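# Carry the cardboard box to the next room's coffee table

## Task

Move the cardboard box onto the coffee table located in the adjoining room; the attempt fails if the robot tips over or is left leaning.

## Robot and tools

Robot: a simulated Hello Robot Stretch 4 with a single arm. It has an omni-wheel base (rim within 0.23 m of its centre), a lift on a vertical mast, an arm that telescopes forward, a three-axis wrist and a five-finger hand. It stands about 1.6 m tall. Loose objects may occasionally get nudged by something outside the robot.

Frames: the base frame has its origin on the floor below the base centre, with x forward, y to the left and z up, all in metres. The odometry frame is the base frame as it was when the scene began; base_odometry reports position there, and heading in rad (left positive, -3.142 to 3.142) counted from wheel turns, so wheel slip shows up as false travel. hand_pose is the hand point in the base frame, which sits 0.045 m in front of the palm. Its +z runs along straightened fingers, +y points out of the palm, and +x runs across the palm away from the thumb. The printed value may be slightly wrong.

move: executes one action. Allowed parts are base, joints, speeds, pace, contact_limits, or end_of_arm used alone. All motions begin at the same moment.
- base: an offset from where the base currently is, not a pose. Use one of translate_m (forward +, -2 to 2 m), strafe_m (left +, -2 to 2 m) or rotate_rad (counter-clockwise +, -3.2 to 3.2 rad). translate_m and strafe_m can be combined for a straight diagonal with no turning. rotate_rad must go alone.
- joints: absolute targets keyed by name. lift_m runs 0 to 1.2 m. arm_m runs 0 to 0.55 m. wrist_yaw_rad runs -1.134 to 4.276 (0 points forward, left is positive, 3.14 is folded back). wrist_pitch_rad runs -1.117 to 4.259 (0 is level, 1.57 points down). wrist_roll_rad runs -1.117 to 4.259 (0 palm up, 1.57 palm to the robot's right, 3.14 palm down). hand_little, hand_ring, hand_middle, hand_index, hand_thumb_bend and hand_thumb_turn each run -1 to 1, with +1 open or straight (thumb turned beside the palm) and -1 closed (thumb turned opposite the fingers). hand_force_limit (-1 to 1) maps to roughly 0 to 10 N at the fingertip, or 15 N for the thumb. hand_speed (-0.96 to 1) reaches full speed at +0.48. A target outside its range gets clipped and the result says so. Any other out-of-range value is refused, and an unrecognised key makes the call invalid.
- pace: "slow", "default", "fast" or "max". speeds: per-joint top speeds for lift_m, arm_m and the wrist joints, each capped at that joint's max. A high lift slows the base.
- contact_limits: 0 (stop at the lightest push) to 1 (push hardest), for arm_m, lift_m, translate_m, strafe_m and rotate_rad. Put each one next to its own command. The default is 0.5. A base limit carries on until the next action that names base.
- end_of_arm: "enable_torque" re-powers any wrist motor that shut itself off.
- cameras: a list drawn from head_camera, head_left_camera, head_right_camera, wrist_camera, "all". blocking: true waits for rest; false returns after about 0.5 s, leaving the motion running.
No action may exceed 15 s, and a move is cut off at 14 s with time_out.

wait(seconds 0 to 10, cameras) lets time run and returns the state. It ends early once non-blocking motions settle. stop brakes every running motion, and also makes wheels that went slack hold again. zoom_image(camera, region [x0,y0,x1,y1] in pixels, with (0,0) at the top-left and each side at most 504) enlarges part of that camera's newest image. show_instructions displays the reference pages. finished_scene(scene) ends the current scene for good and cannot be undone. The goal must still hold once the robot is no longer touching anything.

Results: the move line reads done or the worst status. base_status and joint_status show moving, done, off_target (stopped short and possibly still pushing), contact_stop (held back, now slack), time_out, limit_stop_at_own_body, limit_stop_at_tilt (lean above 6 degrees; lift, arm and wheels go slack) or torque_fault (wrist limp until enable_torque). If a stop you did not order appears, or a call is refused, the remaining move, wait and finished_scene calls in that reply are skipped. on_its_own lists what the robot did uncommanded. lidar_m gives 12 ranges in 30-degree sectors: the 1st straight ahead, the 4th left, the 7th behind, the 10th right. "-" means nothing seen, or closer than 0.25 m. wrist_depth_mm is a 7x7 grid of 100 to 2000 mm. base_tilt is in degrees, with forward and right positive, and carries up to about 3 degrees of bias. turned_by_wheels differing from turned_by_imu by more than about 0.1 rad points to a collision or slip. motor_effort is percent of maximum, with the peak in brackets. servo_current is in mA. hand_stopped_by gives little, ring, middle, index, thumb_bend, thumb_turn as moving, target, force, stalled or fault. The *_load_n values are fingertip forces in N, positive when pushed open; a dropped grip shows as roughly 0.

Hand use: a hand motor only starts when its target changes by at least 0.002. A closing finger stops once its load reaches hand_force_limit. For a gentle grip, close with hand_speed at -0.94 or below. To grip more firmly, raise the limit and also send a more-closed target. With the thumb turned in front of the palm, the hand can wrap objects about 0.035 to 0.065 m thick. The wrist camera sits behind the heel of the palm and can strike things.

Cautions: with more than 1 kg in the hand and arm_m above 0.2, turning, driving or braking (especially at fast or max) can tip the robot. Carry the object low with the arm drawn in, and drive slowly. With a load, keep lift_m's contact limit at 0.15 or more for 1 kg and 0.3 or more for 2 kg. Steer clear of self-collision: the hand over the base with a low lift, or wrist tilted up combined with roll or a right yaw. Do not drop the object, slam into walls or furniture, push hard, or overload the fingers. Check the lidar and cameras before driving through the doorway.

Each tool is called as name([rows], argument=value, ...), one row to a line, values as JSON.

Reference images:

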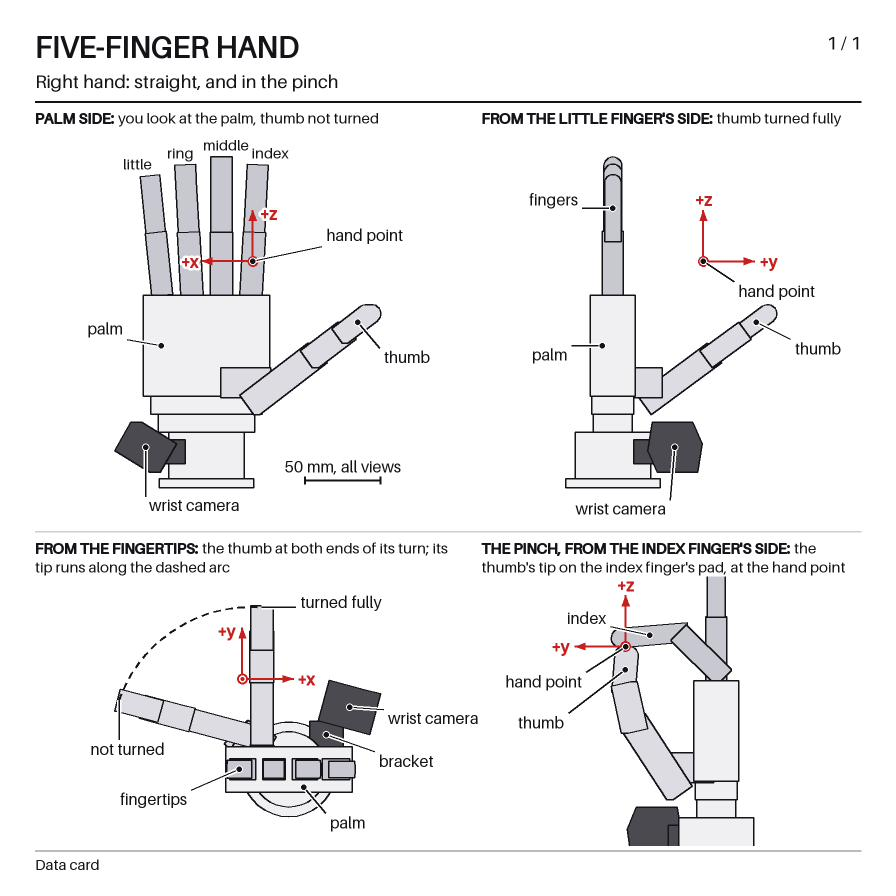

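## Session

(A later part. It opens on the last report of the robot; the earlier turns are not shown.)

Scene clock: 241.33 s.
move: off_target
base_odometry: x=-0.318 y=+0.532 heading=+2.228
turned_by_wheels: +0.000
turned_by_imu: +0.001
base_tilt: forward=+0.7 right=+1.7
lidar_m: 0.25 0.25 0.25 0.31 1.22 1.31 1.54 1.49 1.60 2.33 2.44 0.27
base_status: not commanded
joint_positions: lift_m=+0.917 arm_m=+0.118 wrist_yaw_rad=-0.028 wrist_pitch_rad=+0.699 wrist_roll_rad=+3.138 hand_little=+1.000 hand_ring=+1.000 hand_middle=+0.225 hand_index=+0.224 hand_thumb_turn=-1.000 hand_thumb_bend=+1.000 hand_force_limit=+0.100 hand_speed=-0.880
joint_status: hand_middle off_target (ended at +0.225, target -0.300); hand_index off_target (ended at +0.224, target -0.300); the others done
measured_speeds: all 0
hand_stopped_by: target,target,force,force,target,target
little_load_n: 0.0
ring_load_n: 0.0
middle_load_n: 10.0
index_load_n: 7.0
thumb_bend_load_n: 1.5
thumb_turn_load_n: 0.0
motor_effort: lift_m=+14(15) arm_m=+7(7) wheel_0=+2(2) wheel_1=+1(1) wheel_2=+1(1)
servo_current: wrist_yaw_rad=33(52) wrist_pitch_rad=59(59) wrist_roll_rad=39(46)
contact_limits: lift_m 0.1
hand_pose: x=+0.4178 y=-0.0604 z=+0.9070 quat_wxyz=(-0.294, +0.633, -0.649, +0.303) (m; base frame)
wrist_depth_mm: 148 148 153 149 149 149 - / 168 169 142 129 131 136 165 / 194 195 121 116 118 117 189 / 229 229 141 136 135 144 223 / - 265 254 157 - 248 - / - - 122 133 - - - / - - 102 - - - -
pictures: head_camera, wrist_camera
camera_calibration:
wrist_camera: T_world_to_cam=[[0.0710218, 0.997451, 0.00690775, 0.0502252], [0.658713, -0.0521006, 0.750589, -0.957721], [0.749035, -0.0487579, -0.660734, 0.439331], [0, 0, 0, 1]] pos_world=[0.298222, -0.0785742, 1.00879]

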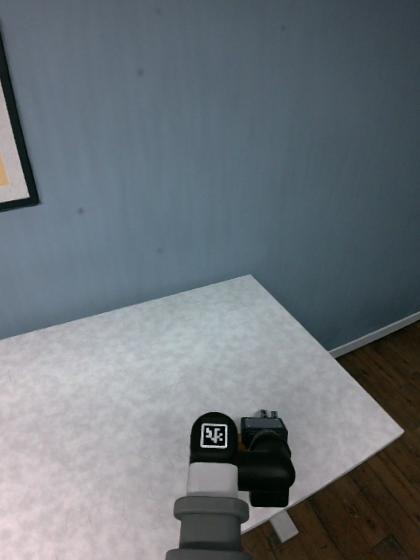

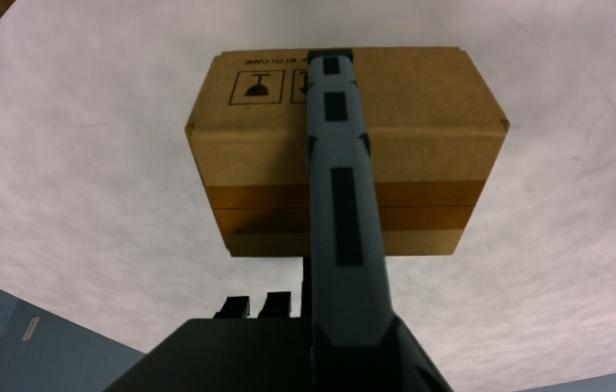

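move(joints={"lift_m": 0.96}, pace="slow", contact_limits={"lift_m": 0.4}, cameras=["wrist_camera", "head_right_camera"])

Scene clock: 243.00 s.
move: done
base_odometry: x=-0.318 y=+0.532 heading=+2.228
turned_by_wheels: +0.000
turned_by_imu: +0.000
base_tilt: forward=+0.6 right=+1.6
lidar_m: 0.25 0.25 0.25 0.30 1.20 1.33 1.52 1.49 1.59 2.34 2.45 0.28
base_status: not commanded
joint_positions: lift_m=+0.960 arm_m=+0.118 wrist_yaw_rad=-0.028 wrist_pitch_rad=+0.699 wrist_roll_rad=+3.138 hand_little=+1.000 hand_ring=+1.000 hand_middle=+0.225 hand_index=+0.224 hand_thumb_turn=-1.000 hand_thumb_bend=+1.000 hand_force_limit=+0.100 hand_speed=-0.880
joint_status: all done
measured_speeds: all 0
hand_stopped_by: target,target,force,force,target,target
little_load_n: 0.0
ring_load_n: 0.0
middle_load_n: 10.0
index_load_n: 6.5
thumb_bend_load_n: 1.5
thumb_turn_load_n: 0.0
motor_effort: lift_m=+25(28) arm_m=+7(7) wheel_0=+2(2) wheel_1=+1(1) wheel_2=+0(0)
servo_current: wrist_yaw_rad=46(52) wrist_pitch_rad=33(59) wrist_roll_rad=33(46)
contact_limits: lift_m 0.4
hand_pose: x=+0.4177 y=-0.0604 z=+0.9491 quat_wxyz=(-0.294, +0.633, -0.649, +0.303) (m; base frame)
wrist_depth_mm: 193 190 190 189 185 190 - / 215 216 142 129 131 136 210 / 248 248 124 116 118 116 242 / - - 137 136 135 135 - / - - - 157 - - - / - - 122 133 - - - / - - 102 - - - -
pictures: head_right_camera, wrist_camera
camera_calibration:
wrist_camera: T_world_to_cam=[[0.0710198, 0.997451, 0.00688198, 0.0499621], [0.658925, -0.0520938, 0.750402, -0.989188], [0.748848, -0.0487587, -0.660946, 0.467427], [0, 0, 0, 1]] pos_world=[0.298221, -0.0785742, 1.05089]

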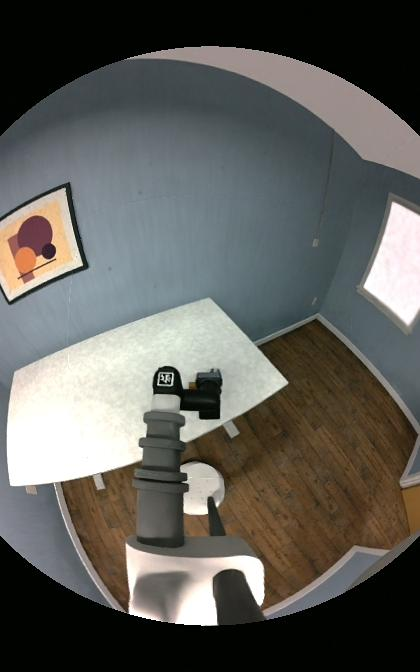

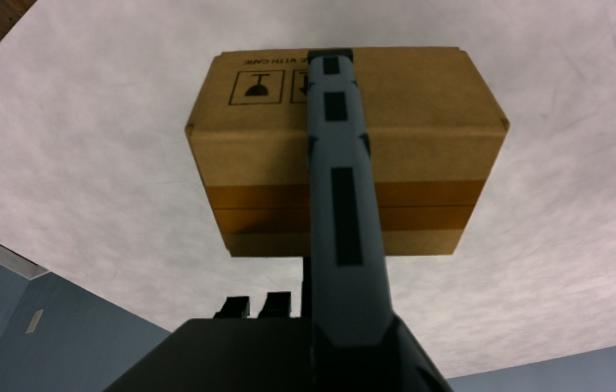

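move(base={"translate_m": -0.3}, joints={"lift_m": 1.0, "arm_m": 0.05})

move(base={"rotate_rad": -2.799}, pace="slow", cameras=["head_camera", "wrist_camera", "head_left_camera"])

Scene clock: 248.40 s.
move: done
base_odometry: x=-0.135 y=+0.294 heading=+2.227
turned_by_wheels: +0.000
turned_by_imu: +0.002
base_tilt: forward=+0.7 right=+1.6
lidar_m: 0.47 0.44 0.47 0.70 1.07 1.19 1.26 1.22 1.30 2.17 2.60 0.63
base_status: done
joint_positions: lift_m=+1.000 arm_m=+0.050 wrist_yaw_rad=-0.028 wrist_pitch_rad=+0.699 wrist_roll_rad=+3.138 hand_little=+1.000 hand_ring=+1.000 hand_middle=+0.225 hand_index=+0.224 hand_thumb_turn=-1.000 hand_thumb_bend=+1.000 hand_force_limit=+0.100 hand_speed=-0.880
joint_status: all done
measured_speeds: all 0
hand_stopped_by: target,target,force,force,target,target
little_load_n: 0.0
ring_load_n: 0.0
middle_load_n: 10.5
index_load_n: 7.0
thumb_bend_load_n: 1.0
thumb_turn_load_n: 0.0
motor_effort: lift_m=+25(27) arm_m=-7(9) wheel_0=-2(9) wheel_1=-2(9) wheel_2=+1(11)
servo_current: wrist_yaw_rad=33(59) wrist_pitch_rad=39(65) wrist_roll_rad=33(46)
hand_pose: x=+0.3501 y=-0.0604 z=+0.9891 quat_wxyz=(-0.294, +0.633, -0.649, +0.303) (m; base frame)
wrist_depth_mm: 1098 1118 1098 1098 1060 1060 1078 / 1229 1205 144 129 131 130 1205 / 1430 1397 124 116 118 117 - / 1661 1661 146 136 135 134 - / - 1983 1808 158 - - - / - - 122 133 - - - / - - 102 - - - -
pictures: none

Scene clock: 252.47 s.
move: done
base_odometry: x=-0.135 y=+0.294 heading=-0.571
turned_by_wheels: -2.799
turned_by_imu: -2.745
base_tilt: forward=+0.8 right=+1.7
lidar_m: 1.22 1.23 2.17 2.59 0.76 0.50 0.43 0.48 0.58 1.07 1.12 1.32
base_status: done
joint_positions: lift_m=+1.000 arm_m=+0.050 wrist_yaw_rad=-0.028 wrist_pitch_rad=+0.699 wrist_roll_rad=+3.138 hand_little=+1.000 hand_ring=+1.000 hand_middle=+0.225 hand_index=+0.224 hand_thumb_turn=-1.000 hand_thumb_bend=+1.000 hand_force_limit=+0.100 hand_speed=-0.880
joint_status: not commanded
measured_speeds: all 0
hand_stopped_by: target,target,force,force,target,target
little_load_n: 0.0
ring_load_n: 0.0
middle_load_n: 10.5
index_load_n: 6.5
thumb_bend_load_n: 1.5
thumb_turn_load_n: 0.0
motor_effort: lift_m=+24(25) arm_m=-7(7) wheel_0=+1(7) wheel_1=+1(10) wheel_2=+3(7)
servo_current: wrist_yaw_rad=46(59) wrist_pitch_rad=33(65) wrist_roll_rad=33(46)
hand_pose: x=+0.3501 y=-0.0604 z=+0.9891 quat_wxyz=(-0.294, +0.633, -0.649, +0.303) (m; base frame)
wrist_depth_mm: 1098 1138 1078 1098 1060 1078 1078 / 1205 1205 144 129 131 131 1160 / - 1430 124 116 118 116 - / - 1618 141 136 135 135 - / - - - 157 - - - / - - 122 132 - - - / - - 102 - - - -
pictures: head_camera, head_left_camera, wrist_camera
camera_calibration:
wrist_camera: T_world_to_cam=[[0.0710203, 0.997451, 0.00688219, 0.0544874], [0.658981, -0.0520979, 0.750353, -0.97462], [0.748799, -0.0487551, -0.661002, 0.54456], [0, 0, 0, 1]] pos_world=[0.23062, -0.0785742, 1.09089]

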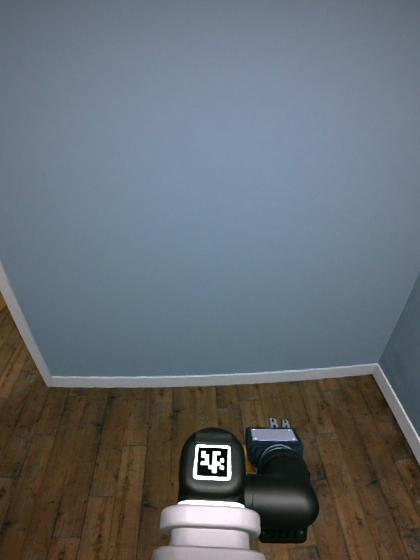

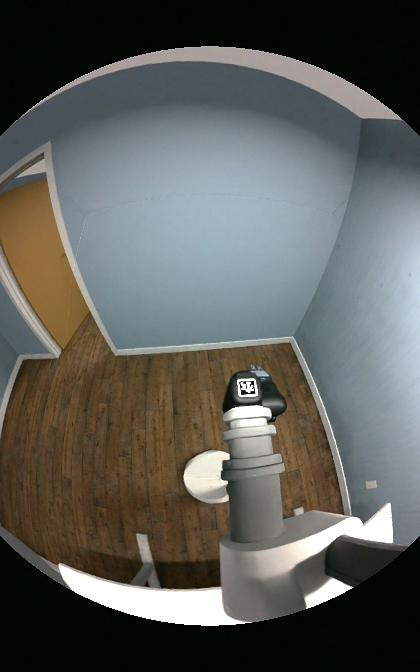

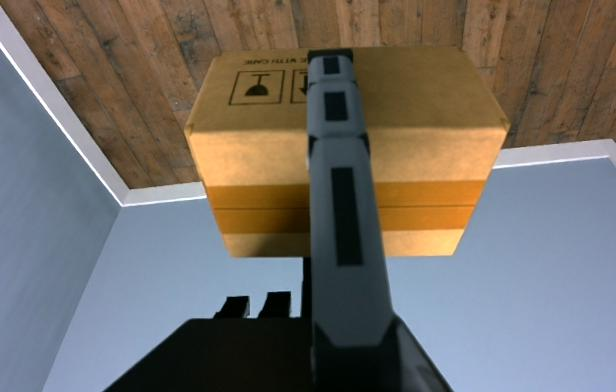

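move(base={"strafe_m": 1.46, "translate_m": 0.15}, cameras=["head_camera", "head_right_camera"])

Scene clock: 259.23 s.
move: done
base_odometry: x=+0.781 y=+1.442 heading=-0.571
turned_by_wheels: +0.000
turned_by_imu: +0.005
base_tilt: forward=+0.6 right=+1.5
lidar_m: 1.38 1.01 1.23 1.18 1.20 1.52 1.54 1.06 1.02 2.31 1.50 1.06
base_status: done
joint_positions: lift_m=+1.000 arm_m=+0.050 wrist_yaw_rad=-0.028 wrist_pitch_rad=+0.699 wrist_roll_rad=+3.138 hand_little=+1.000 hand_ring=+1.000 hand_middle=+0.225 hand_index=+0.224 hand_thumb_turn=-1.000 hand_thumb_bend=+1.000 hand_force_limit=+0.100 hand_speed=-0.880
joint_status: not commanded
measured_speeds: all 0
hand_stopped_by: target,target,force,force,target,target
little_load_n: 0.0
ring_load_n: 0.0
middle_load_n: 10.5
index_load_n: 6.5
thumb_bend_load_n: 1.5
thumb_turn_load_n: 0.0
motor_effort: lift_m=+24(25) arm_m=-6(8) wheel_0=+1(11) wheel_1=+0(13) wheel_2=-3(6)
servo_current: wrist_yaw_rad=59(59) wrist_pitch_rad=39(65) wrist_roll_rad=33(46)
hand_pose: x=+0.3501 y=-0.0605 z=+0.9891 quat_wxyz=(-0.294, +0.633, -0.649, +0.303) (m; base frame)
wrist_depth_mm: 1118 1098 1098 1078 1078 1060 1060 / 1229 1229 145 129 131 131 1160 / 1366 1336 121 116 118 116 - / - - 141 136 135 135 - / - - 946 164 - - 820 / - 866 831 158 - - - / - - 102 - - - -
pictures: head_camera, head_right_camera

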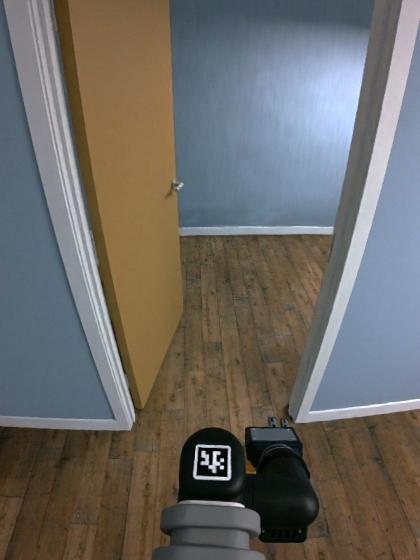

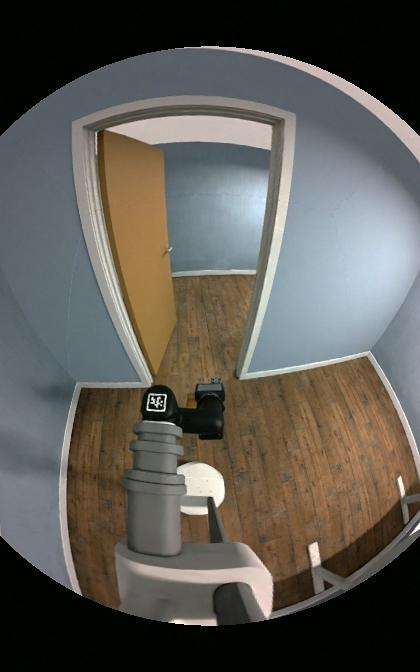

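move(base={"strafe_m": -0.06, "translate_m": 1.0}, contact_limits={"translate_m": 0.2, "strafe_m": 0.2}, cameras=["head_camera", "head_right_camera", "head_left_camera"])

"contact_limits": translate_m and strafe_m are given together and make one move, which takes one limit: state it under one of them only
Scene clock: 260.93 s.
base_odometry: x=+0.781 y=+1.442 heading=-0.571
turned_by_wheels: +0.000
turned_by_imu: +0.000
base_tilt: forward=+0.8 right=+1.6
lidar_m: 1.37 1.00 1.24 1.17 1.18 1.54 1.54 1.06 1.03 2.34 1.49 1.05
base_status: done
joint_positions: lift_m=+1.000 arm_m=+0.050 wrist_yaw_rad=-0.028 wrist_pitch_rad=+0.699 wrist_roll_rad=+3.138 hand_little=+1.000 hand_ring=+1.000 hand_middle=+0.225 hand_index=+0.224 hand_thumb_turn=-1.000 hand_thumb_bend=+1.000 hand_force_limit=+0.100 hand_speed=-0.880
joint_status: not commanded
measured_speeds: all 0
hand_stopped_by: target,target,force,force,target,target
little_load_n: 0.0
ring_load_n: 0.0
middle_load_n: 10.5
index_load_n: 7.0
thumb_bend_load_n: 1.5
thumb_turn_load_n: 0.0
motor_effort: lift_m=+24(25) arm_m=-7(8) wheel_0=+1(11) wheel_1=+1(13) wheel_2=-3(6)
servo_current: wrist_yaw_rad=39(59) wrist_pitch_rad=46(65) wrist_roll_rad=39(46)
hand_pose: x=+0.3501 y=-0.0605 z=+0.9891 quat_wxyz=(-0.294, +0.633, -0.649, +0.303) (m; base frame)
wrist_depth_mm: 1098 1098 1098 1078 1078 1078 1078 / 1229 1281 145 129 131 131 1160 / 1366 1336 121 116 118 117 - / - - 141 136 135 135 - / - - 976 163 - - 820 / - 854 831 158 - - - / - - 102 - - - -
pictures: none

move(base={"strafe_m": -0.06, "translate_m": 1.0}, contact_limits={"translate_m": 0.2}, cameras=["head_camera", "head_right_camera"])

Scene clock: 271.27 s.
move: done
base_odometry: x=+1.589 y=+0.850 heading=-0.571
turned_by_wheels: +0.000
turned_by_imu: -0.002
base_tilt: forward=+0.8 right=+1.6
lidar_m: 2.18 0.57 0.46 0.45 1.36 1.78 2.51 1.83 2.27 0.31 0.33 2.19
base_status: done
joint_positions: lift_m=+1.000 arm_m=+0.050 wrist_yaw_rad=-0.028 wrist_pitch_rad=+0.699 wrist_roll_rad=+3.138 hand_little=+1.000 hand_ring=+1.000 hand_middle=+0.225 hand_index=+0.224 hand_thumb_turn=-1.000 hand_thumb_bend=+1.000 hand_force_limit=+0.100 hand_speed=-0.880
joint_status: not commanded
measured_speeds: all 0
hand_stopped_by: target,target,force,force,target,target
little_load_n: 0.0
ring_load_n: 0.0
middle_load_n: 10.0
index_load_n: 6.5
thumb_bend_load_n: 1.5
thumb_turn_load_n: -0.5
motor_effort: lift_m=+24(24) arm_m=-7(8) wheel_0=+1(8) wheel_1=+1(8) wheel_2=+1(11)
servo_current: wrist_yaw_rad=39(59) wrist_pitch_rad=46(65) wrist_roll_rad=46(46)
contact_limits: translate_m 0.2
hand_pose: x=+0.3501 y=-0.0605 z=+0.9891 quat_wxyz=(-0.294, +0.633, -0.649, +0.303) (m; base frame)
wrist_depth_mm: 1098 1098 1078 1060 1098 - - / 1229 1229 144 129 131 131 - / 1430 1430 124 116 118 116 - / 1708 1661 146 136 135 135 - / - - 1983 164 - 1921 - / - - - 158 - - - / - - 102 - - - -
pictures: head_camera, head_right_camera

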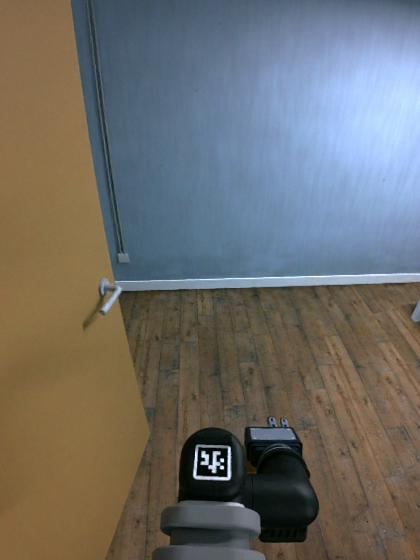

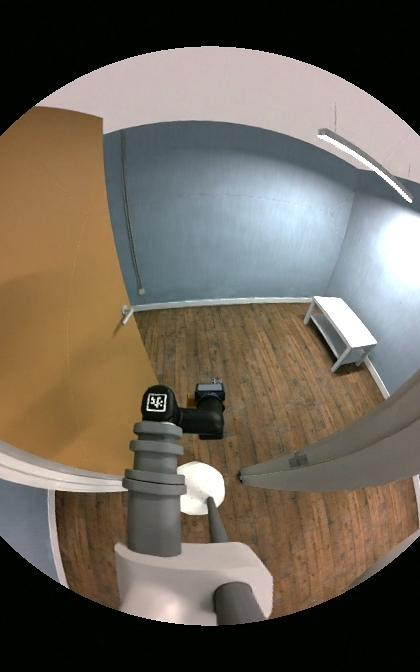

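move(base={"translate_m": 1.35})

move(base={"rotate_rad": -1.6}, pace="slow", cameras=["head_camera", "head_right_camera", "wrist_camera"])

Scene clock: 279.07 s.
move: done
base_odometry: x=+2.725 y=+0.121 heading=-0.571
turned_by_wheels: +0.000
turned_by_imu: -0.003
base_tilt: forward=+0.8 right=+1.7
lidar_m: 0.85 0.87 1.12 1.45 1.47 0.54 4.13 1.21 1.60 1.53 1.40 0.94
base_status: done
joint_positions: lift_m=+1.000 arm_m=+0.050 wrist_yaw_rad=-0.028 wrist_pitch_rad=+0.699 wrist_roll_rad=+3.138 hand_little=+1.000 hand_ring=+1.000 hand_middle=+0.225 hand_index=+0.224 hand_thumb_turn=-1.000 hand_thumb_bend=+1.000 hand_force_limit=+0.100 hand_speed=-0.880
joint_status: not commanded
measured_speeds: all 0
hand_stopped_by: target,target,force,force,target,target
little_load_n: 0.0
ring_load_n: 0.0
middle_load_n: 10.5
index_load_n: 6.5
thumb_bend_load_n: 1.5
thumb_turn_load_n: 0.0
motor_effort: lift_m=+24(24) arm_m=-7(7) wheel_0=-1(9) wheel_1=+0(7) wheel_2=+2(12)
servo_current: wrist_yaw_rad=52(52) wrist_pitch_rad=39(72) wrist_roll_rad=33(46)
hand_pose: x=+0.3501 y=-0.0605 z=+0.9891 quat_wxyz=(-0.294, +0.633, -0.649, +0.303) (m; base frame)
wrist_depth_mm: 1098 1118 1098 1078 1078 1078 1042 / 1229 1255 144 129 131 131 - / - - 121 116 118 116 - / - - 136 136 135 134 - / - - - 157 - - - / - - 122 133 - - - / - - 102 - - - 569
pictures: none

Scene clock: 281.93 s.
move: done
base_odometry: x=+2.725 y=+0.121 heading=-2.171
turned_by_wheels: -1.600
turned_by_imu: -1.569
base_tilt: forward=+0.7 right=+1.7
lidar_m: 1.52 1.45 0.95 0.84 0.86 1.10 1.44 1.47 0.57 3.31 1.22 1.54
base_status: done
joint_positions: lift_m=+1.000 arm_m=+0.050 wrist_yaw_rad=-0.028 wrist_pitch_rad=+0.699 wrist_roll_rad=+3.138 hand_little=+1.000 hand_ring=+1.000 hand_middle=+0.225 hand_index=+0.224 hand_thumb_turn=-1.000 hand_thumb_bend=+1.000 hand_force_limit=+0.100 hand_speed=-0.880
joint_status: not commanded
measured_speeds: all 0
hand_stopped_by: target,target,force,force,target,target
little_load_n: 0.0
ring_load_n: 0.0
middle_load_n: 10.0
index_load_n: 6.5
thumb_bend_load_n: 1.5
thumb_turn_load_n: 0.0
motor_effort: lift_m=+24(24) arm_m=-7(8) wheel_0=+1(7) wheel_1=+2(8) wheel_2=+2(8)
servo_current: wrist_yaw_rad=46(52) wrist_pitch_rad=59(65) wrist_roll_rad=46(46)
hand_pose: x=+0.3501 y=-0.0605 z=+0.9891 quat_wxyz=(-0.294, +0.633, -0.649, +0.303) (m; base frame)
wrist_depth_mm: 1118 1118 1078 1078 1078 1060 1042 / 1229 1229 144 129 131 131 1182 / - 1430 124 116 118 117 1366 / - 1661 146 136 135 135 1618 / - - - 163 - 1863 1983 / - - - 133 - - 1921 / - - 102 - - - -
pictures: head_camera, head_right_camera, wrist_camera
camera_calibration:
wrist_camera: T_world_to_cam=[[0.0711607, 0.997441, 0.0068901, 0.0544448], [0.65897, -0.0521964, 0.750356, -0.974703], [0.748796, -0.0488555, -0.660998, 0.544615], [0, 0, 0, 1]] pos_world=[0.23062, -0.078574, 1.09099]

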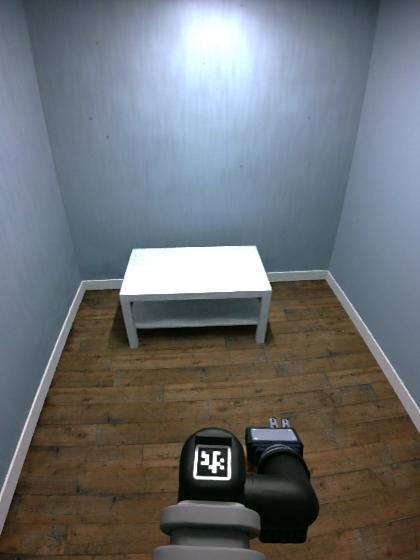

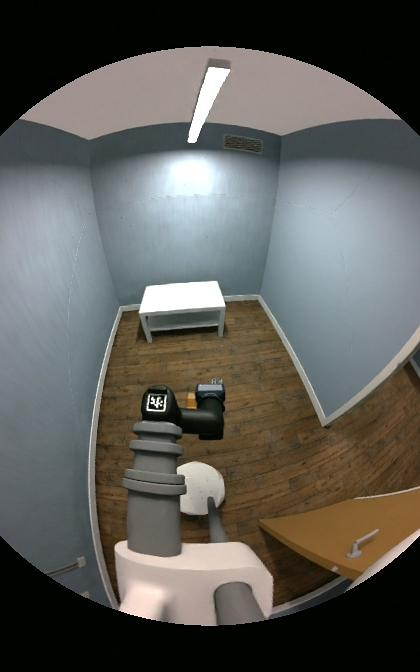

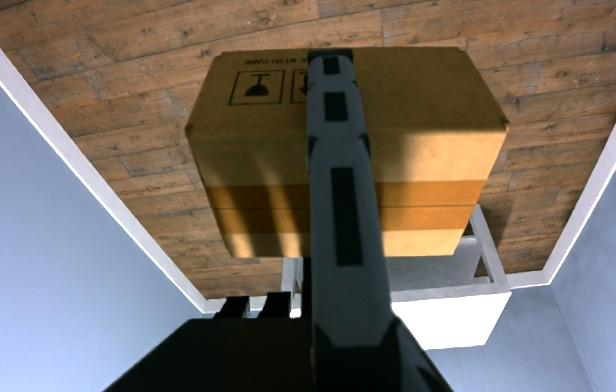

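move(base={"translate_m": 1.1, "strafe_m": 0.1}, joints={"lift_m": 0.75}, contact_limits={"translate_m": 0.2}, cameras=["head_camera", "head_right_camera", "wrist_camera"])

Scene clock: 289.50 s.
move: done
base_odometry: x=+2.187 y=-0.844 heading=-2.171
turned_by_wheels: +0.000
turned_by_imu: -0.002
base_tilt: forward=+0.7 right=+1.5
lidar_m: 0.43 0.46 0.58 0.88 0.92 1.16 2.42 1.50 1.29 1.17 1.17 0.48
base_status: done
joint_positions: lift_m=+0.750 arm_m=+0.050 wrist_yaw_rad=-0.028 wrist_pitch_rad=+0.700 wrist_roll_rad=+3.138 hand_little=+1.000 hand_ring=+1.000 hand_middle=+0.225 hand_index=+0.224 hand_thumb_turn=-1.000 hand_thumb_bend=+1.000 hand_force_limit=+0.100 hand_speed=-0.880
joint_status: all done
measured_speeds: all 0
hand_stopped_by: target,target,force,force,target,target
little_load_n: 0.0
ring_load_n: 0.0
middle_load_n: 10.0
index_load_n: 6.5
thumb_bend_load_n: 1.5
thumb_turn_load_n: 0.0
motor_effort: lift_m=+15(21) arm_m=-7(7) wheel_0=-1(7) wheel_1=+0(9) wheel_2=+0(12)
servo_current: wrist_yaw_rad=52(52) wrist_pitch_rad=39(72) wrist_roll_rad=39(46)
contact_limits: translate_m 0.2
hand_pose: x=+0.3501 y=-0.0605 z=+0.7398 quat_wxyz=(-0.294, +0.633, -0.649, +0.303) (m; base frame)
wrist_depth_mm: 842 831 842 820 150 - - / 946 931 137 129 131 131 - / 1078 - 121 116 118 117 - / 1205 1308 136 136 135 134 - / - - 164 157 - - - / - - 134 133 - - - / - - 102 - - - -
pictures: head_camera, head_right_camera, wrist_camera
camera_calibration:
wrist_camera: T_world_to_cam=[[0.0711618, 0.997441, 0.00687988, 0.0561709], [0.65902, -0.0521927, 0.750312, -0.787614], [0.748751, -0.0488596, -0.661048, 0.379881], [0, 0, 0, 1]] pos_world=[0.23062, -0.078574, 0.841689]

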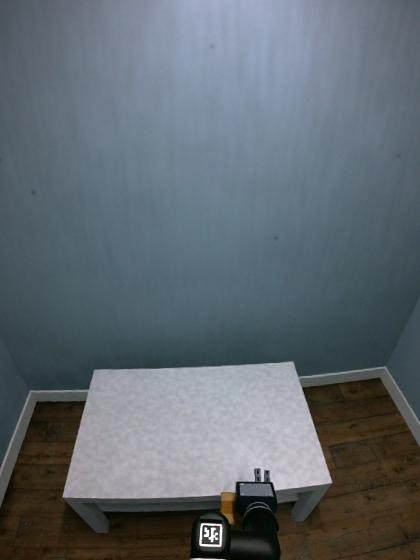

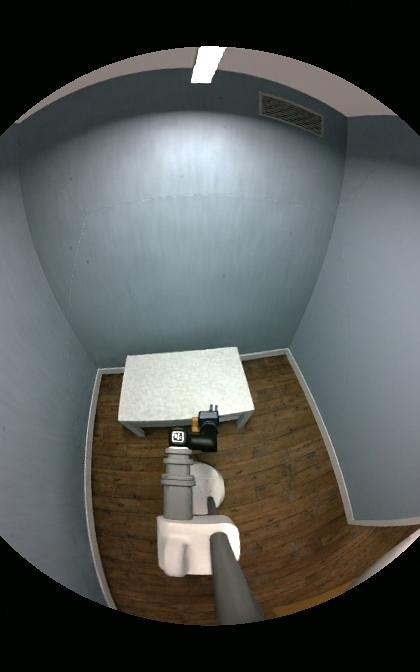

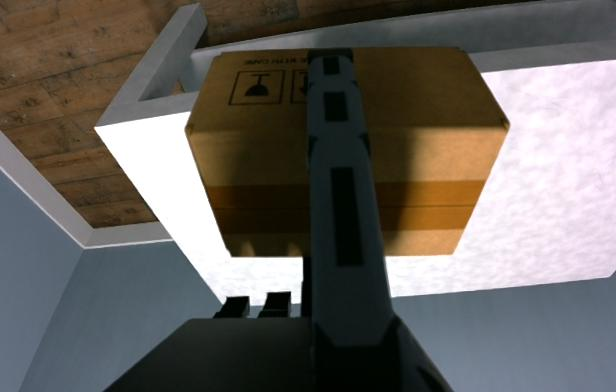

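move(base={"translate_m": 0.08}, joints={"arm_m": 0.25, "lift_m": 0.62}, pace="slow", contact_limits={"lift_m": 0.1}, cameras=["head_camera", "wrist_camera"])

Scene clock: 294.97 s.
move: done
base_odometry: x=+2.142 y=-0.910 heading=-2.171
turned_by_wheels: +0.000
turned_by_imu: +0.001
base_tilt: forward=+0.6 right=+1.5
lidar_m: 0.37 0.40 0.48 0.90 0.93 1.17 2.44 1.58 1.28 1.15 1.18 0.41
base_status: done
joint_positions: lift_m=+0.620 arm_m=+0.250 wrist_yaw_rad=-0.028 wrist_pitch_rad=+0.700 wrist_roll_rad=+3.138 hand_little=+1.000 hand_ring=+1.000 hand_middle=+0.225 hand_index=+0.224 hand_thumb_turn=-1.000 hand_thumb_bend=+1.000 hand_force_limit=+0.100 hand_speed=-0.880
joint_status: all done
measured_speeds: all 0
hand_stopped_by: target,target,force,force,target,target
little_load_n: 0.0
ring_load_n: 0.0
middle_load_n: 10.5
index_load_n: 6.5
thumb_bend_load_n: 1.5
thumb_turn_load_n: 0.0
motor_effort: lift_m=+15(20) arm_m=+8(10) wheel_0=+1(5) wheel_1=+1(7) wheel_2=-3(8)
servo_current: wrist_yaw_rad=46(59) wrist_pitch_rad=46(59) wrist_roll_rad=39(46)
contact_limits: lift_m 0.1
hand_pose: x=+0.5497 y=-0.0605 z=+0.6099 quat_wxyz=(-0.294, +0.633, -0.649, +0.303) (m; base frame)
wrist_depth_mm: - - - - - - - / - - 137 129 131 131 - / - - 121 116 118 117 - / 1042 - 136 136 135 135 - / - - - 157 - - - / - - 122 133 - - - / - - 102 - - - -
pictures: head_camera, wrist_camera
camera_calibration:
wrist_camera: T_world_to_cam=[[0.0711618, 0.997441, 0.00687988, 0.0428614], [0.65902, -0.0521927, 0.750312, -0.821613], [0.748751, -0.0488596, -0.661048, 0.144494], [0, 0, 0, 1]] pos_world=[0.43022, -0.078574, 0.711689]

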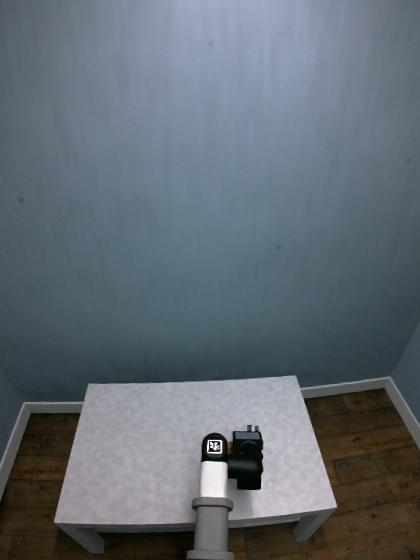

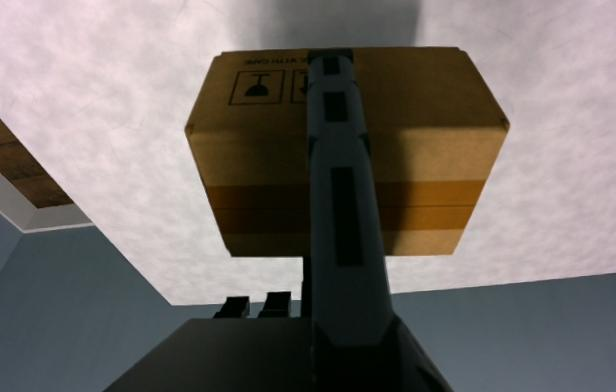

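move(joints={"lift_m": 0.54}, pace="slow", contact_limits={"lift_m": 0.1}, cameras=["wrist_camera"])

Scene clock: 297.03 s.
move: done
base_odometry: x=+2.142 y=-0.910 heading=-2.171
turned_by_wheels: +0.000
turned_by_imu: +0.001
base_tilt: forward=+0.5 right=+1.7
lidar_m: 0.35 0.37 0.48 0.92 0.92 1.15 2.46 1.59 1.29 1.17 1.18 0.39
base_status: not commanded
joint_positions: lift_m=+0.540 arm_m=+0.250 wrist_yaw_rad=-0.028 wrist_pitch_rad=+0.700 wrist_roll_rad=+3.138 hand_little=+1.000 hand_ring=+1.000 hand_middle=+0.225 hand_index=+0.224 hand_thumb_turn=-1.000 hand_thumb_bend=+1.000 hand_force_limit=+0.100 hand_speed=-0.880
joint_status: all done
measured_speeds: all 0
hand_stopped_by: target,target,force,force,target,target
little_load_n: 0.0
ring_load_n: 0.0
middle_load_n: 10.5
index_load_n: 6.5
thumb_bend_load_n: 1.5
thumb_turn_load_n: -0.5
motor_effort: lift_m=+15(17) arm_m=+7(8) wheel_0=+0(1) wheel_1=+2(2) wheel_2=-3(3)
servo_current: wrist_yaw_rad=39(52) wrist_pitch_rad=52(59) wrist_roll_rad=33(46)
contact_limits: lift_m 0.1
hand_pose: x=+0.5497 y=-0.0605 z=+0.5299 quat_wxyz=(-0.294, +0.633, -0.649, +0.303) (m; base frame)
wrist_depth_mm: - - - - - - - / - - 137 129 131 130 - / - - 121 116 118 117 - / - - 137 136 135 135 - / - - - 157 - - - / - - 122 133 - - - / - - 102 - - - -
pictures: wrist_camera
camera_calibration:
wrist_camera: T_world_to_cam=[[0.0711618, 0.997441, 0.00687988, 0.0434118], [0.65902, -0.0521927, 0.750312, -0.761588], [0.748751, -0.0488596, -0.661048, 0.0916098], [0, 0, 0, 1]] pos_world=[0.43022, -0.078574, 0.631689]

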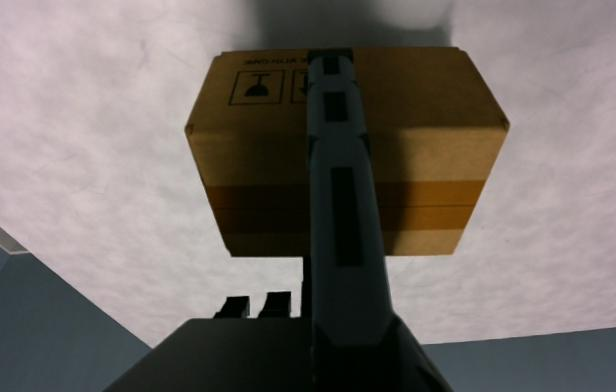

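move(joints={"lift_m": 0.517}, pace="slow", contact_limits={"lift_m": 0.1}, cameras=["wrist_camera", "head_camera"])

zoom_image(camera="head_camera", region=[180, 400, 300, 520])

Scene clock: 298.90 s.
move: done
base_odometry: x=+2.142 y=-0.910 heading=-2.171
turned_by_wheels: +0.000
turned_by_imu: +0.000
base_tilt: forward=+0.6 right=+1.7
lidar_m: 0.34 0.36 0.47 0.90 0.91 1.18 2.44 1.57 1.29 1.15 1.18 0.38
base_status: not commanded
joint_positions: lift_m=+0.517 arm_m=+0.250 wrist_yaw_rad=-0.028 wrist_pitch_rad=+0.700 wrist_roll_rad=+3.138 hand_little=+1.000 hand_ring=+1.000 hand_middle=+0.225 hand_index=+0.224 hand_thumb_turn=-1.000 hand_thumb_bend=+1.000 hand_force_limit=+0.100 hand_speed=-0.880
joint_status: all done
measured_speeds: all 0
hand_stopped_by: target,target,force,force,target,target
little_load_n: 0.0
ring_load_n: 0.0
middle_load_n: 10.5
index_load_n: 6.5
thumb_bend_load_n: 1.5
thumb_turn_load_n: 0.0
motor_effort: lift_m=+15(18) arm_m=+8(8) wheel_0=+0(1) wheel_1=+2(2) wheel_2=-3(3)
servo_current: wrist_yaw_rad=26(52) wrist_pitch_rad=52(59) wrist_roll_rad=39(46)
contact_limits: lift_m 0.1
hand_pose: x=+0.5497 y=-0.0605 z=+0.5069 quat_wxyz=(-0.294, +0.633, -0.649, +0.303) (m; base frame)
wrist_depth_mm: - - - - - - - / - - 137 129 131 131 - / - - 121 117 118 117 - / - - 136 136 135 135 - / - - - 158 - - - / - - 122 133 - - - / - - 102 - - - -
pictures: head_camera, wrist_camera
camera_calibration:
wrist_camera: T_world_to_cam=[[0.0711618, 0.997441, 0.00687988, 0.04357], [0.65902, -0.0521927, 0.750312, -0.744331], [0.748751, -0.0488596, -0.661048, 0.0764058], [0, 0, 0, 1]] pos_world=[0.43022, -0.078574, 0.608689]

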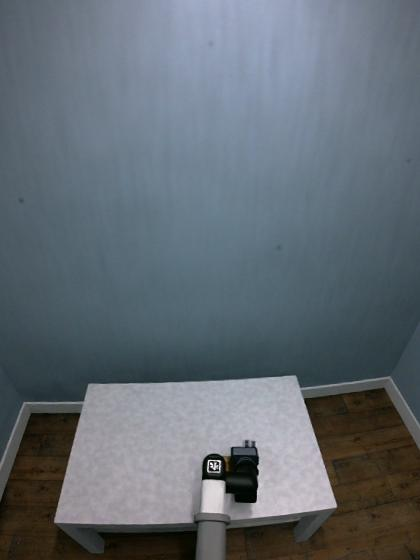

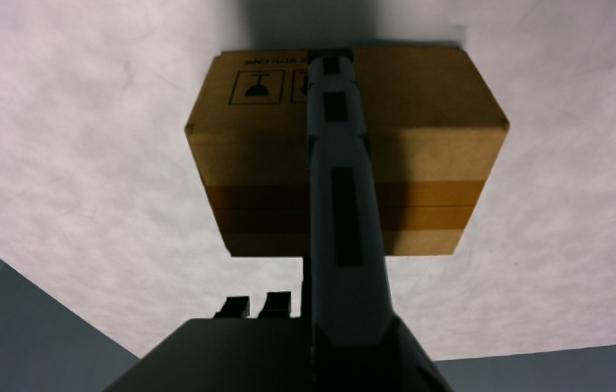

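Scaled by 4.200 from the camera's 420x560 image, which has a finer 1200x1600 frame.

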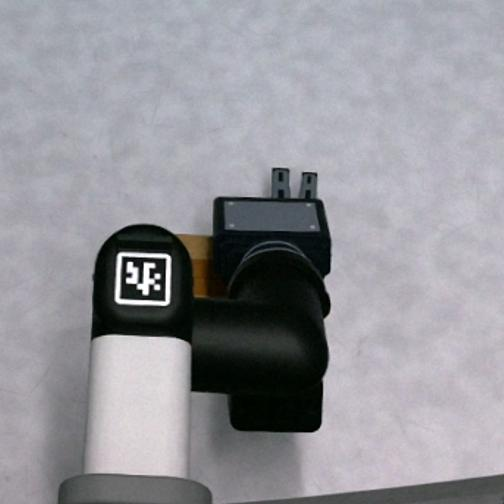

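move(joints={"lift_m": 0.509}, pace="slow", contact_limits={"lift_m": 0.1}, cameras=["wrist_camera"])

Scene clock: 300.33 s.
move: done
base_odometry: x=+2.142 y=-0.910 heading=-2.171
turned_by_wheels: +0.000
turned_by_imu: +0.000
base_tilt: forward=+0.7 right=+1.7
lidar_m: 0.35 0.37 0.49 0.90 0.91 1.16 2.46 1.56 1.29 1.17 1.17 0.38
base_status: not commanded
joint_positions: lift_m=+0.509 arm_m=+0.250 wrist_yaw_rad=-0.028 wrist_pitch_rad=+0.700 wrist_roll_rad=+3.138 hand_little=+1.000 hand_ring=+1.000 hand_middle=+0.225 hand_index=+0.224 hand_thumb_turn=-1.000 hand_thumb_bend=+1.000 hand_force_limit=+0.100 hand_speed=-0.880
joint_status: all done
measured_speeds: all 0
hand_stopped_by: target,target,force,force,target,target
little_load_n: 0.0
ring_load_n: -0.5
middle_load_n: 10.0
index_load_n: 6.0
thumb_bend_load_n: 1.5
thumb_turn_load_n: -0.5
motor_effort: lift_m=+13(16) arm_m=+8(8) wheel_0=+0(1) wheel_1=+1(2) wheel_2=-3(3)
servo_current: wrist_yaw_rad=39(52) wrist_pitch_rad=33(65) wrist_roll_rad=33(46)
contact_limits: lift_m 0.1
hand_pose: x=+0.5497 y=-0.0605 z=+0.4990 quat_wxyz=(-0.294, +0.633, -0.649, +0.303) (m; base frame)
wrist_depth_mm: - - - - - - - / - - 137 129 127 130 - / - - 121 116 118 116 - / - - 136 136 135 135 - / - - - 158 - - - / - - 122 133 - - - / - - 102 - - - -
pictures: wrist_camera
camera_calibration:
wrist_camera: T_world_to_cam=[[0.0711618, 0.997441, 0.00687988, 0.0436244], [0.65902, -0.0521927, 0.750312, -0.738404], [0.748751, -0.0488596, -0.661048, 0.0711835], [0, 0, 0, 1]] pos_world=[0.43022, -0.078574, 0.600789]

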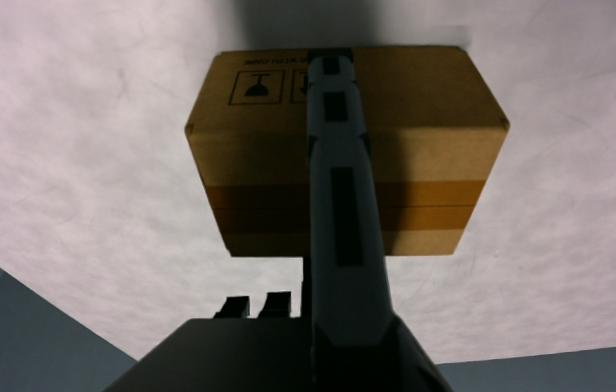

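move(joints={"lift_m": 0.5055}, pace="slow", contact_limits={"lift_m": 0.1}, cameras=["wrist_camera"])

Scene clock: 301.50 s.
move: done
base_odometry: x=+2.142 y=-0.910 heading=-2.171
turned_by_wheels: +0.000
turned_by_imu: +0.000
base_tilt: forward=+0.8 right=+1.5
lidar_m: 0.37 0.37 0.48 0.91 0.91 1.16 2.42 1.56 1.29 1.16 1.17 0.39
base_status: not commanded
joint_positions: lift_m=+0.506 arm_m=+0.250 wrist_yaw_rad=-0.029 wrist_pitch_rad=+0.700 wrist_roll_rad=+3.138 hand_little=+1.000 hand_ring=+1.000 hand_middle=+0.225 hand_index=+0.224 hand_thumb_turn=-1.000 hand_thumb_bend=+1.000 hand_force_limit=+0.100 hand_speed=-0.880
joint_status: all done
measured_speeds: all 0
hand_stopped_by: target,target,force,force,target,target
little_load_n: 0.0
ring_load_n: 0.0
middle_load_n: 8.0
index_load_n: 2.5
thumb_bend_load_n: 1.5
thumb_turn_load_n: -1.0
motor_effort: lift_m=+10(14) arm_m=+7(8) wheel_0=+0(1) wheel_1=+1(2) wheel_2=-3(3)
servo_current: wrist_yaw_rad=39(52) wrist_pitch_rad=26(59) wrist_roll_rad=33(46)
contact_limits: lift_m 0.1
hand_pose: x=+0.5496 y=-0.0605 z=+0.4958 quat_wxyz=(-0.294, +0.633, -0.649, +0.303) (m; base frame)
wrist_depth_mm: - - - - - - - / - - 137 124 127 129 - / - - 121 116 118 116 - / - - 135 135 135 135 - / - - - 156 - - - / - - 122 133 - - - / - - 102 - - - -
pictures: wrist_camera
camera_calibration:
wrist_camera: T_world_to_cam=[[0.0717285, 0.9974, 0.00691728, 0.0433836], [0.658973, -0.0525941, 0.750325, -0.735955], [0.748738, -0.0492614, -0.661033, 0.0691094], [0, 0, 0, 1]] pos_world=[0.430118, -0.0785733, 0.597589]

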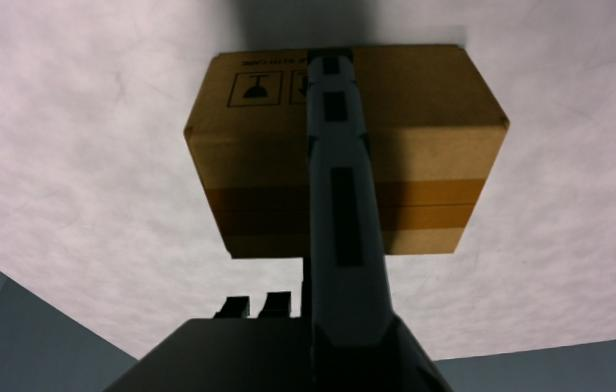

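Contact made. Release the fingers.

move(joints={"hand_index": 0.5, "hand_middle": 0.5, "hand_speed": -0.6}, cameras=["wrist_camera"])

move(base={"translate_m": -0.006}, pace="slow")

move(joints={"lift_m": 0.7}, pace="slow", cameras=["wrist_camera", "head_camera"])

Scene clock: 302.93 s.
move: done
base_odometry: x=+2.142 y=-0.910 heading=-2.171
turned_by_wheels: +0.000
turned_by_imu: +0.000
base_tilt: forward=+0.5 right=+1.6
lidar_m: 0.36 0.38 0.49 0.92 0.93 1.17 2.44 1.56 1.28 1.16 1.18 0.41
base_status: not commanded
joint_positions: lift_m=+0.506 arm_m=+0.250 wrist_yaw_rad=-0.029 wrist_pitch_rad=+0.700 wrist_roll_rad=+3.138 hand_little=+1.000 hand_ring=+1.000 hand_middle=+0.500 hand_index=+0.500 hand_thumb_turn=-1.000 hand_thumb_bend=+1.000 hand_force_limit=+0.100 hand_speed=-0.600
joint_status: all done
measured_speeds: all 0
hand_stopped_by: target,target,target,target,target,target
little_load_n: 0.0
ring_load_n: 0.0
middle_load_n: 0.0
index_load_n: 0.0
thumb_bend_load_n: 0.0
thumb_turn_load_n: 0.5
motor_effort: lift_m=+16(16) arm_m=+7(8) wheel_0=-1(1) wheel_1=+0(1) wheel_2=-1(3)
servo_current: wrist_yaw_rad=46(46) wrist_pitch_rad=39(59) wrist_roll_rad=39(46)
contact_limits: lift_m 0.1
hand_pose: x=+0.5496 y=-0.0605 z=+0.4953 quat_wxyz=(-0.293, +0.633, -0.649, +0.303) (m; base frame)
wrist_depth_mm: - - - - - - - / - - 138 131 135 128 - / - - 118 117 117 115 - / - - 129 125 129 129 - / - - - 155 - - - / - - 122 133 - - - / - - 102 - - - -
pictures: wrist_camera
camera_calibration:
wrist_camera: T_world_to_cam=[[0.0717265, 0.997401, 0.00689125, 0.0434036], [0.659186, -0.0525872, 0.750139, -0.735559], [0.748551, -0.0492622, -0.661244, 0.0689867], [0, 0, 0, 1]] pos_world=[0.430117, -0.0785733, 0.597089]

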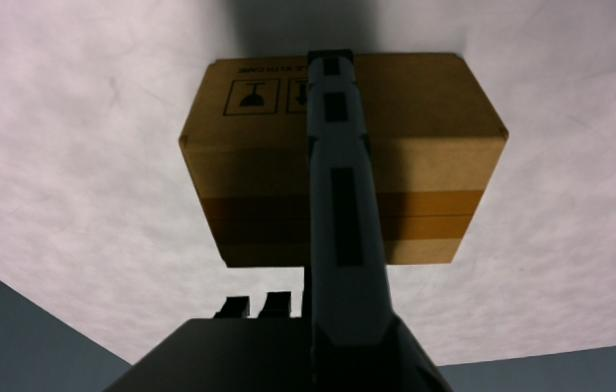

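Scene clock: 303.70 s.
move: done
base_odometry: x=+2.145 y=-0.905 heading=-2.171
turned_by_wheels: +0.000
turned_by_imu: +0.000
base_tilt: forward=+0.7 right=+1.6
lidar_m: 0.35 0.38 0.49 0.90 0.92 1.17 2.44 1.56 1.29 1.15 1.19 0.41
base_status: done
joint_positions: lift_m=+0.506 arm_m=+0.250 wrist_yaw_rad=-0.029 wrist_pitch_rad=+0.700 wrist_roll_rad=+3.138 hand_little=+1.000 hand_ring=+1.000 hand_middle=+0.500 hand_index=+0.500 hand_thumb_turn=-1.000 hand_thumb_bend=+1.000 hand_force_limit=+0.100 hand_speed=-0.600
joint_status: not commanded
measured_speeds: all 0
hand_stopped_by: target,target,target,target,target,target
little_load_n: 0.0
ring_load_n: 0.0
middle_load_n: 0.0
index_load_n: 0.0
thumb_bend_load_n: 0.0
thumb_turn_load_n: 0.0
motor_effort: lift_m=+16(16) arm_m=+7(7) wheel_0=-1(7) wheel_1=-2(7) wheel_2=+2(6)
servo_current: wrist_yaw_rad=39(46) wrist_pitch_rad=59(59) wrist_roll_rad=39(46)
contact_limits: lift_m 0.1
hand_pose: x=+0.5496 y=-0.0605 z=+0.4953 quat_wxyz=(-0.293, +0.633, -0.649, +0.303) (m; base frame)
wrist_depth_mm: - - - - - - - / - - 144 137 145 - - / - - 128 - 121 120 - / - - 129 125 129 129 - / - - 162 155 - - - / - - 122 133 - - - / - - 102 - - - -
pictures: none

Scene clock: 306.03 s.
move: done
base_odometry: x=+2.145 y=-0.905 heading=-2.171
turned_by_wheels: +0.000
turned_by_imu: +0.001
base_tilt: forward=+0.6 right=+1.7
lidar_m: 0.37 0.39 0.47 0.89 0.93 1.16 2.42 1.60 1.28 1.16 1.18 0.41
base_status: not commanded
joint_positions: lift_m=+0.700 arm_m=+0.250 wrist_yaw_rad=-0.029 wrist_pitch_rad=+0.700 wrist_roll_rad=+3.138 hand_little=+1.000 hand_ring=+1.000 hand_middle=+0.500 hand_index=+0.500 hand_thumb_turn=-1.000 hand_thumb_bend=+1.000 hand_force_limit=+0.100 hand_speed=-0.600
joint_status: all done
measured_speeds: all 0
hand_stopped_by: target,target,target,target,target,target
little_load_n: 0.0
ring_load_n: 0.0
middle_load_n: 0.0
index_load_n: 0.0
thumb_bend_load_n: 0.0
thumb_turn_load_n: 0.0
motor_effort: lift_m=+24(28) arm_m=+7(8) wheel_0=-2(2) wheel_1=-2(2) wheel_2=+2(2)
servo_current: wrist_yaw_rad=52(52) wrist_pitch_rad=46(59) wrist_roll_rad=33(46)
hand_pose: x=+0.5496 y=-0.0605 z=+0.6891 quat_wxyz=(-0.293, +0.633, -0.649, +0.303) (m; base frame)
wrist_depth_mm: - - - 277 276 - - / - - - 113 - - - / 1008 - - - - - - / 1160 - - - - - - / - - - - - - - / - - 122 133 - - - / - - 102 - - - -
pictures: head_camera, wrist_camera
camera_calibration:
wrist_camera: T_world_to_cam=[[0.0717265, 0.997401, 0.00689125, 0.042068], [0.659186, -0.0525872, 0.750139, -0.880936], [0.748551, -0.0492622, -0.661244, 0.197136], [0, 0, 0, 1]] pos_world=[0.430117, -0.0785733, 0.790889]

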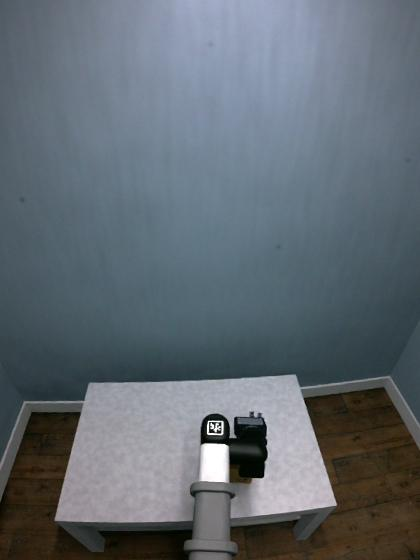

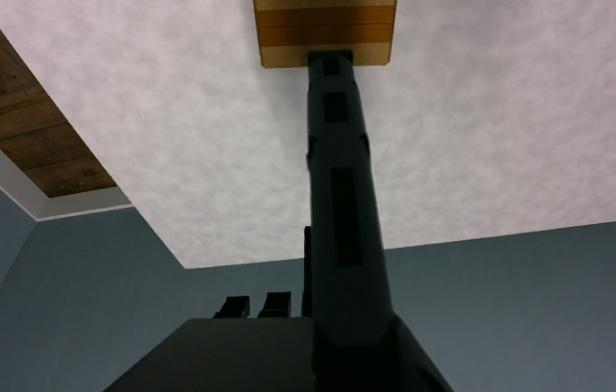

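finished_scene(scene=1)

The scene is finished: the task was done.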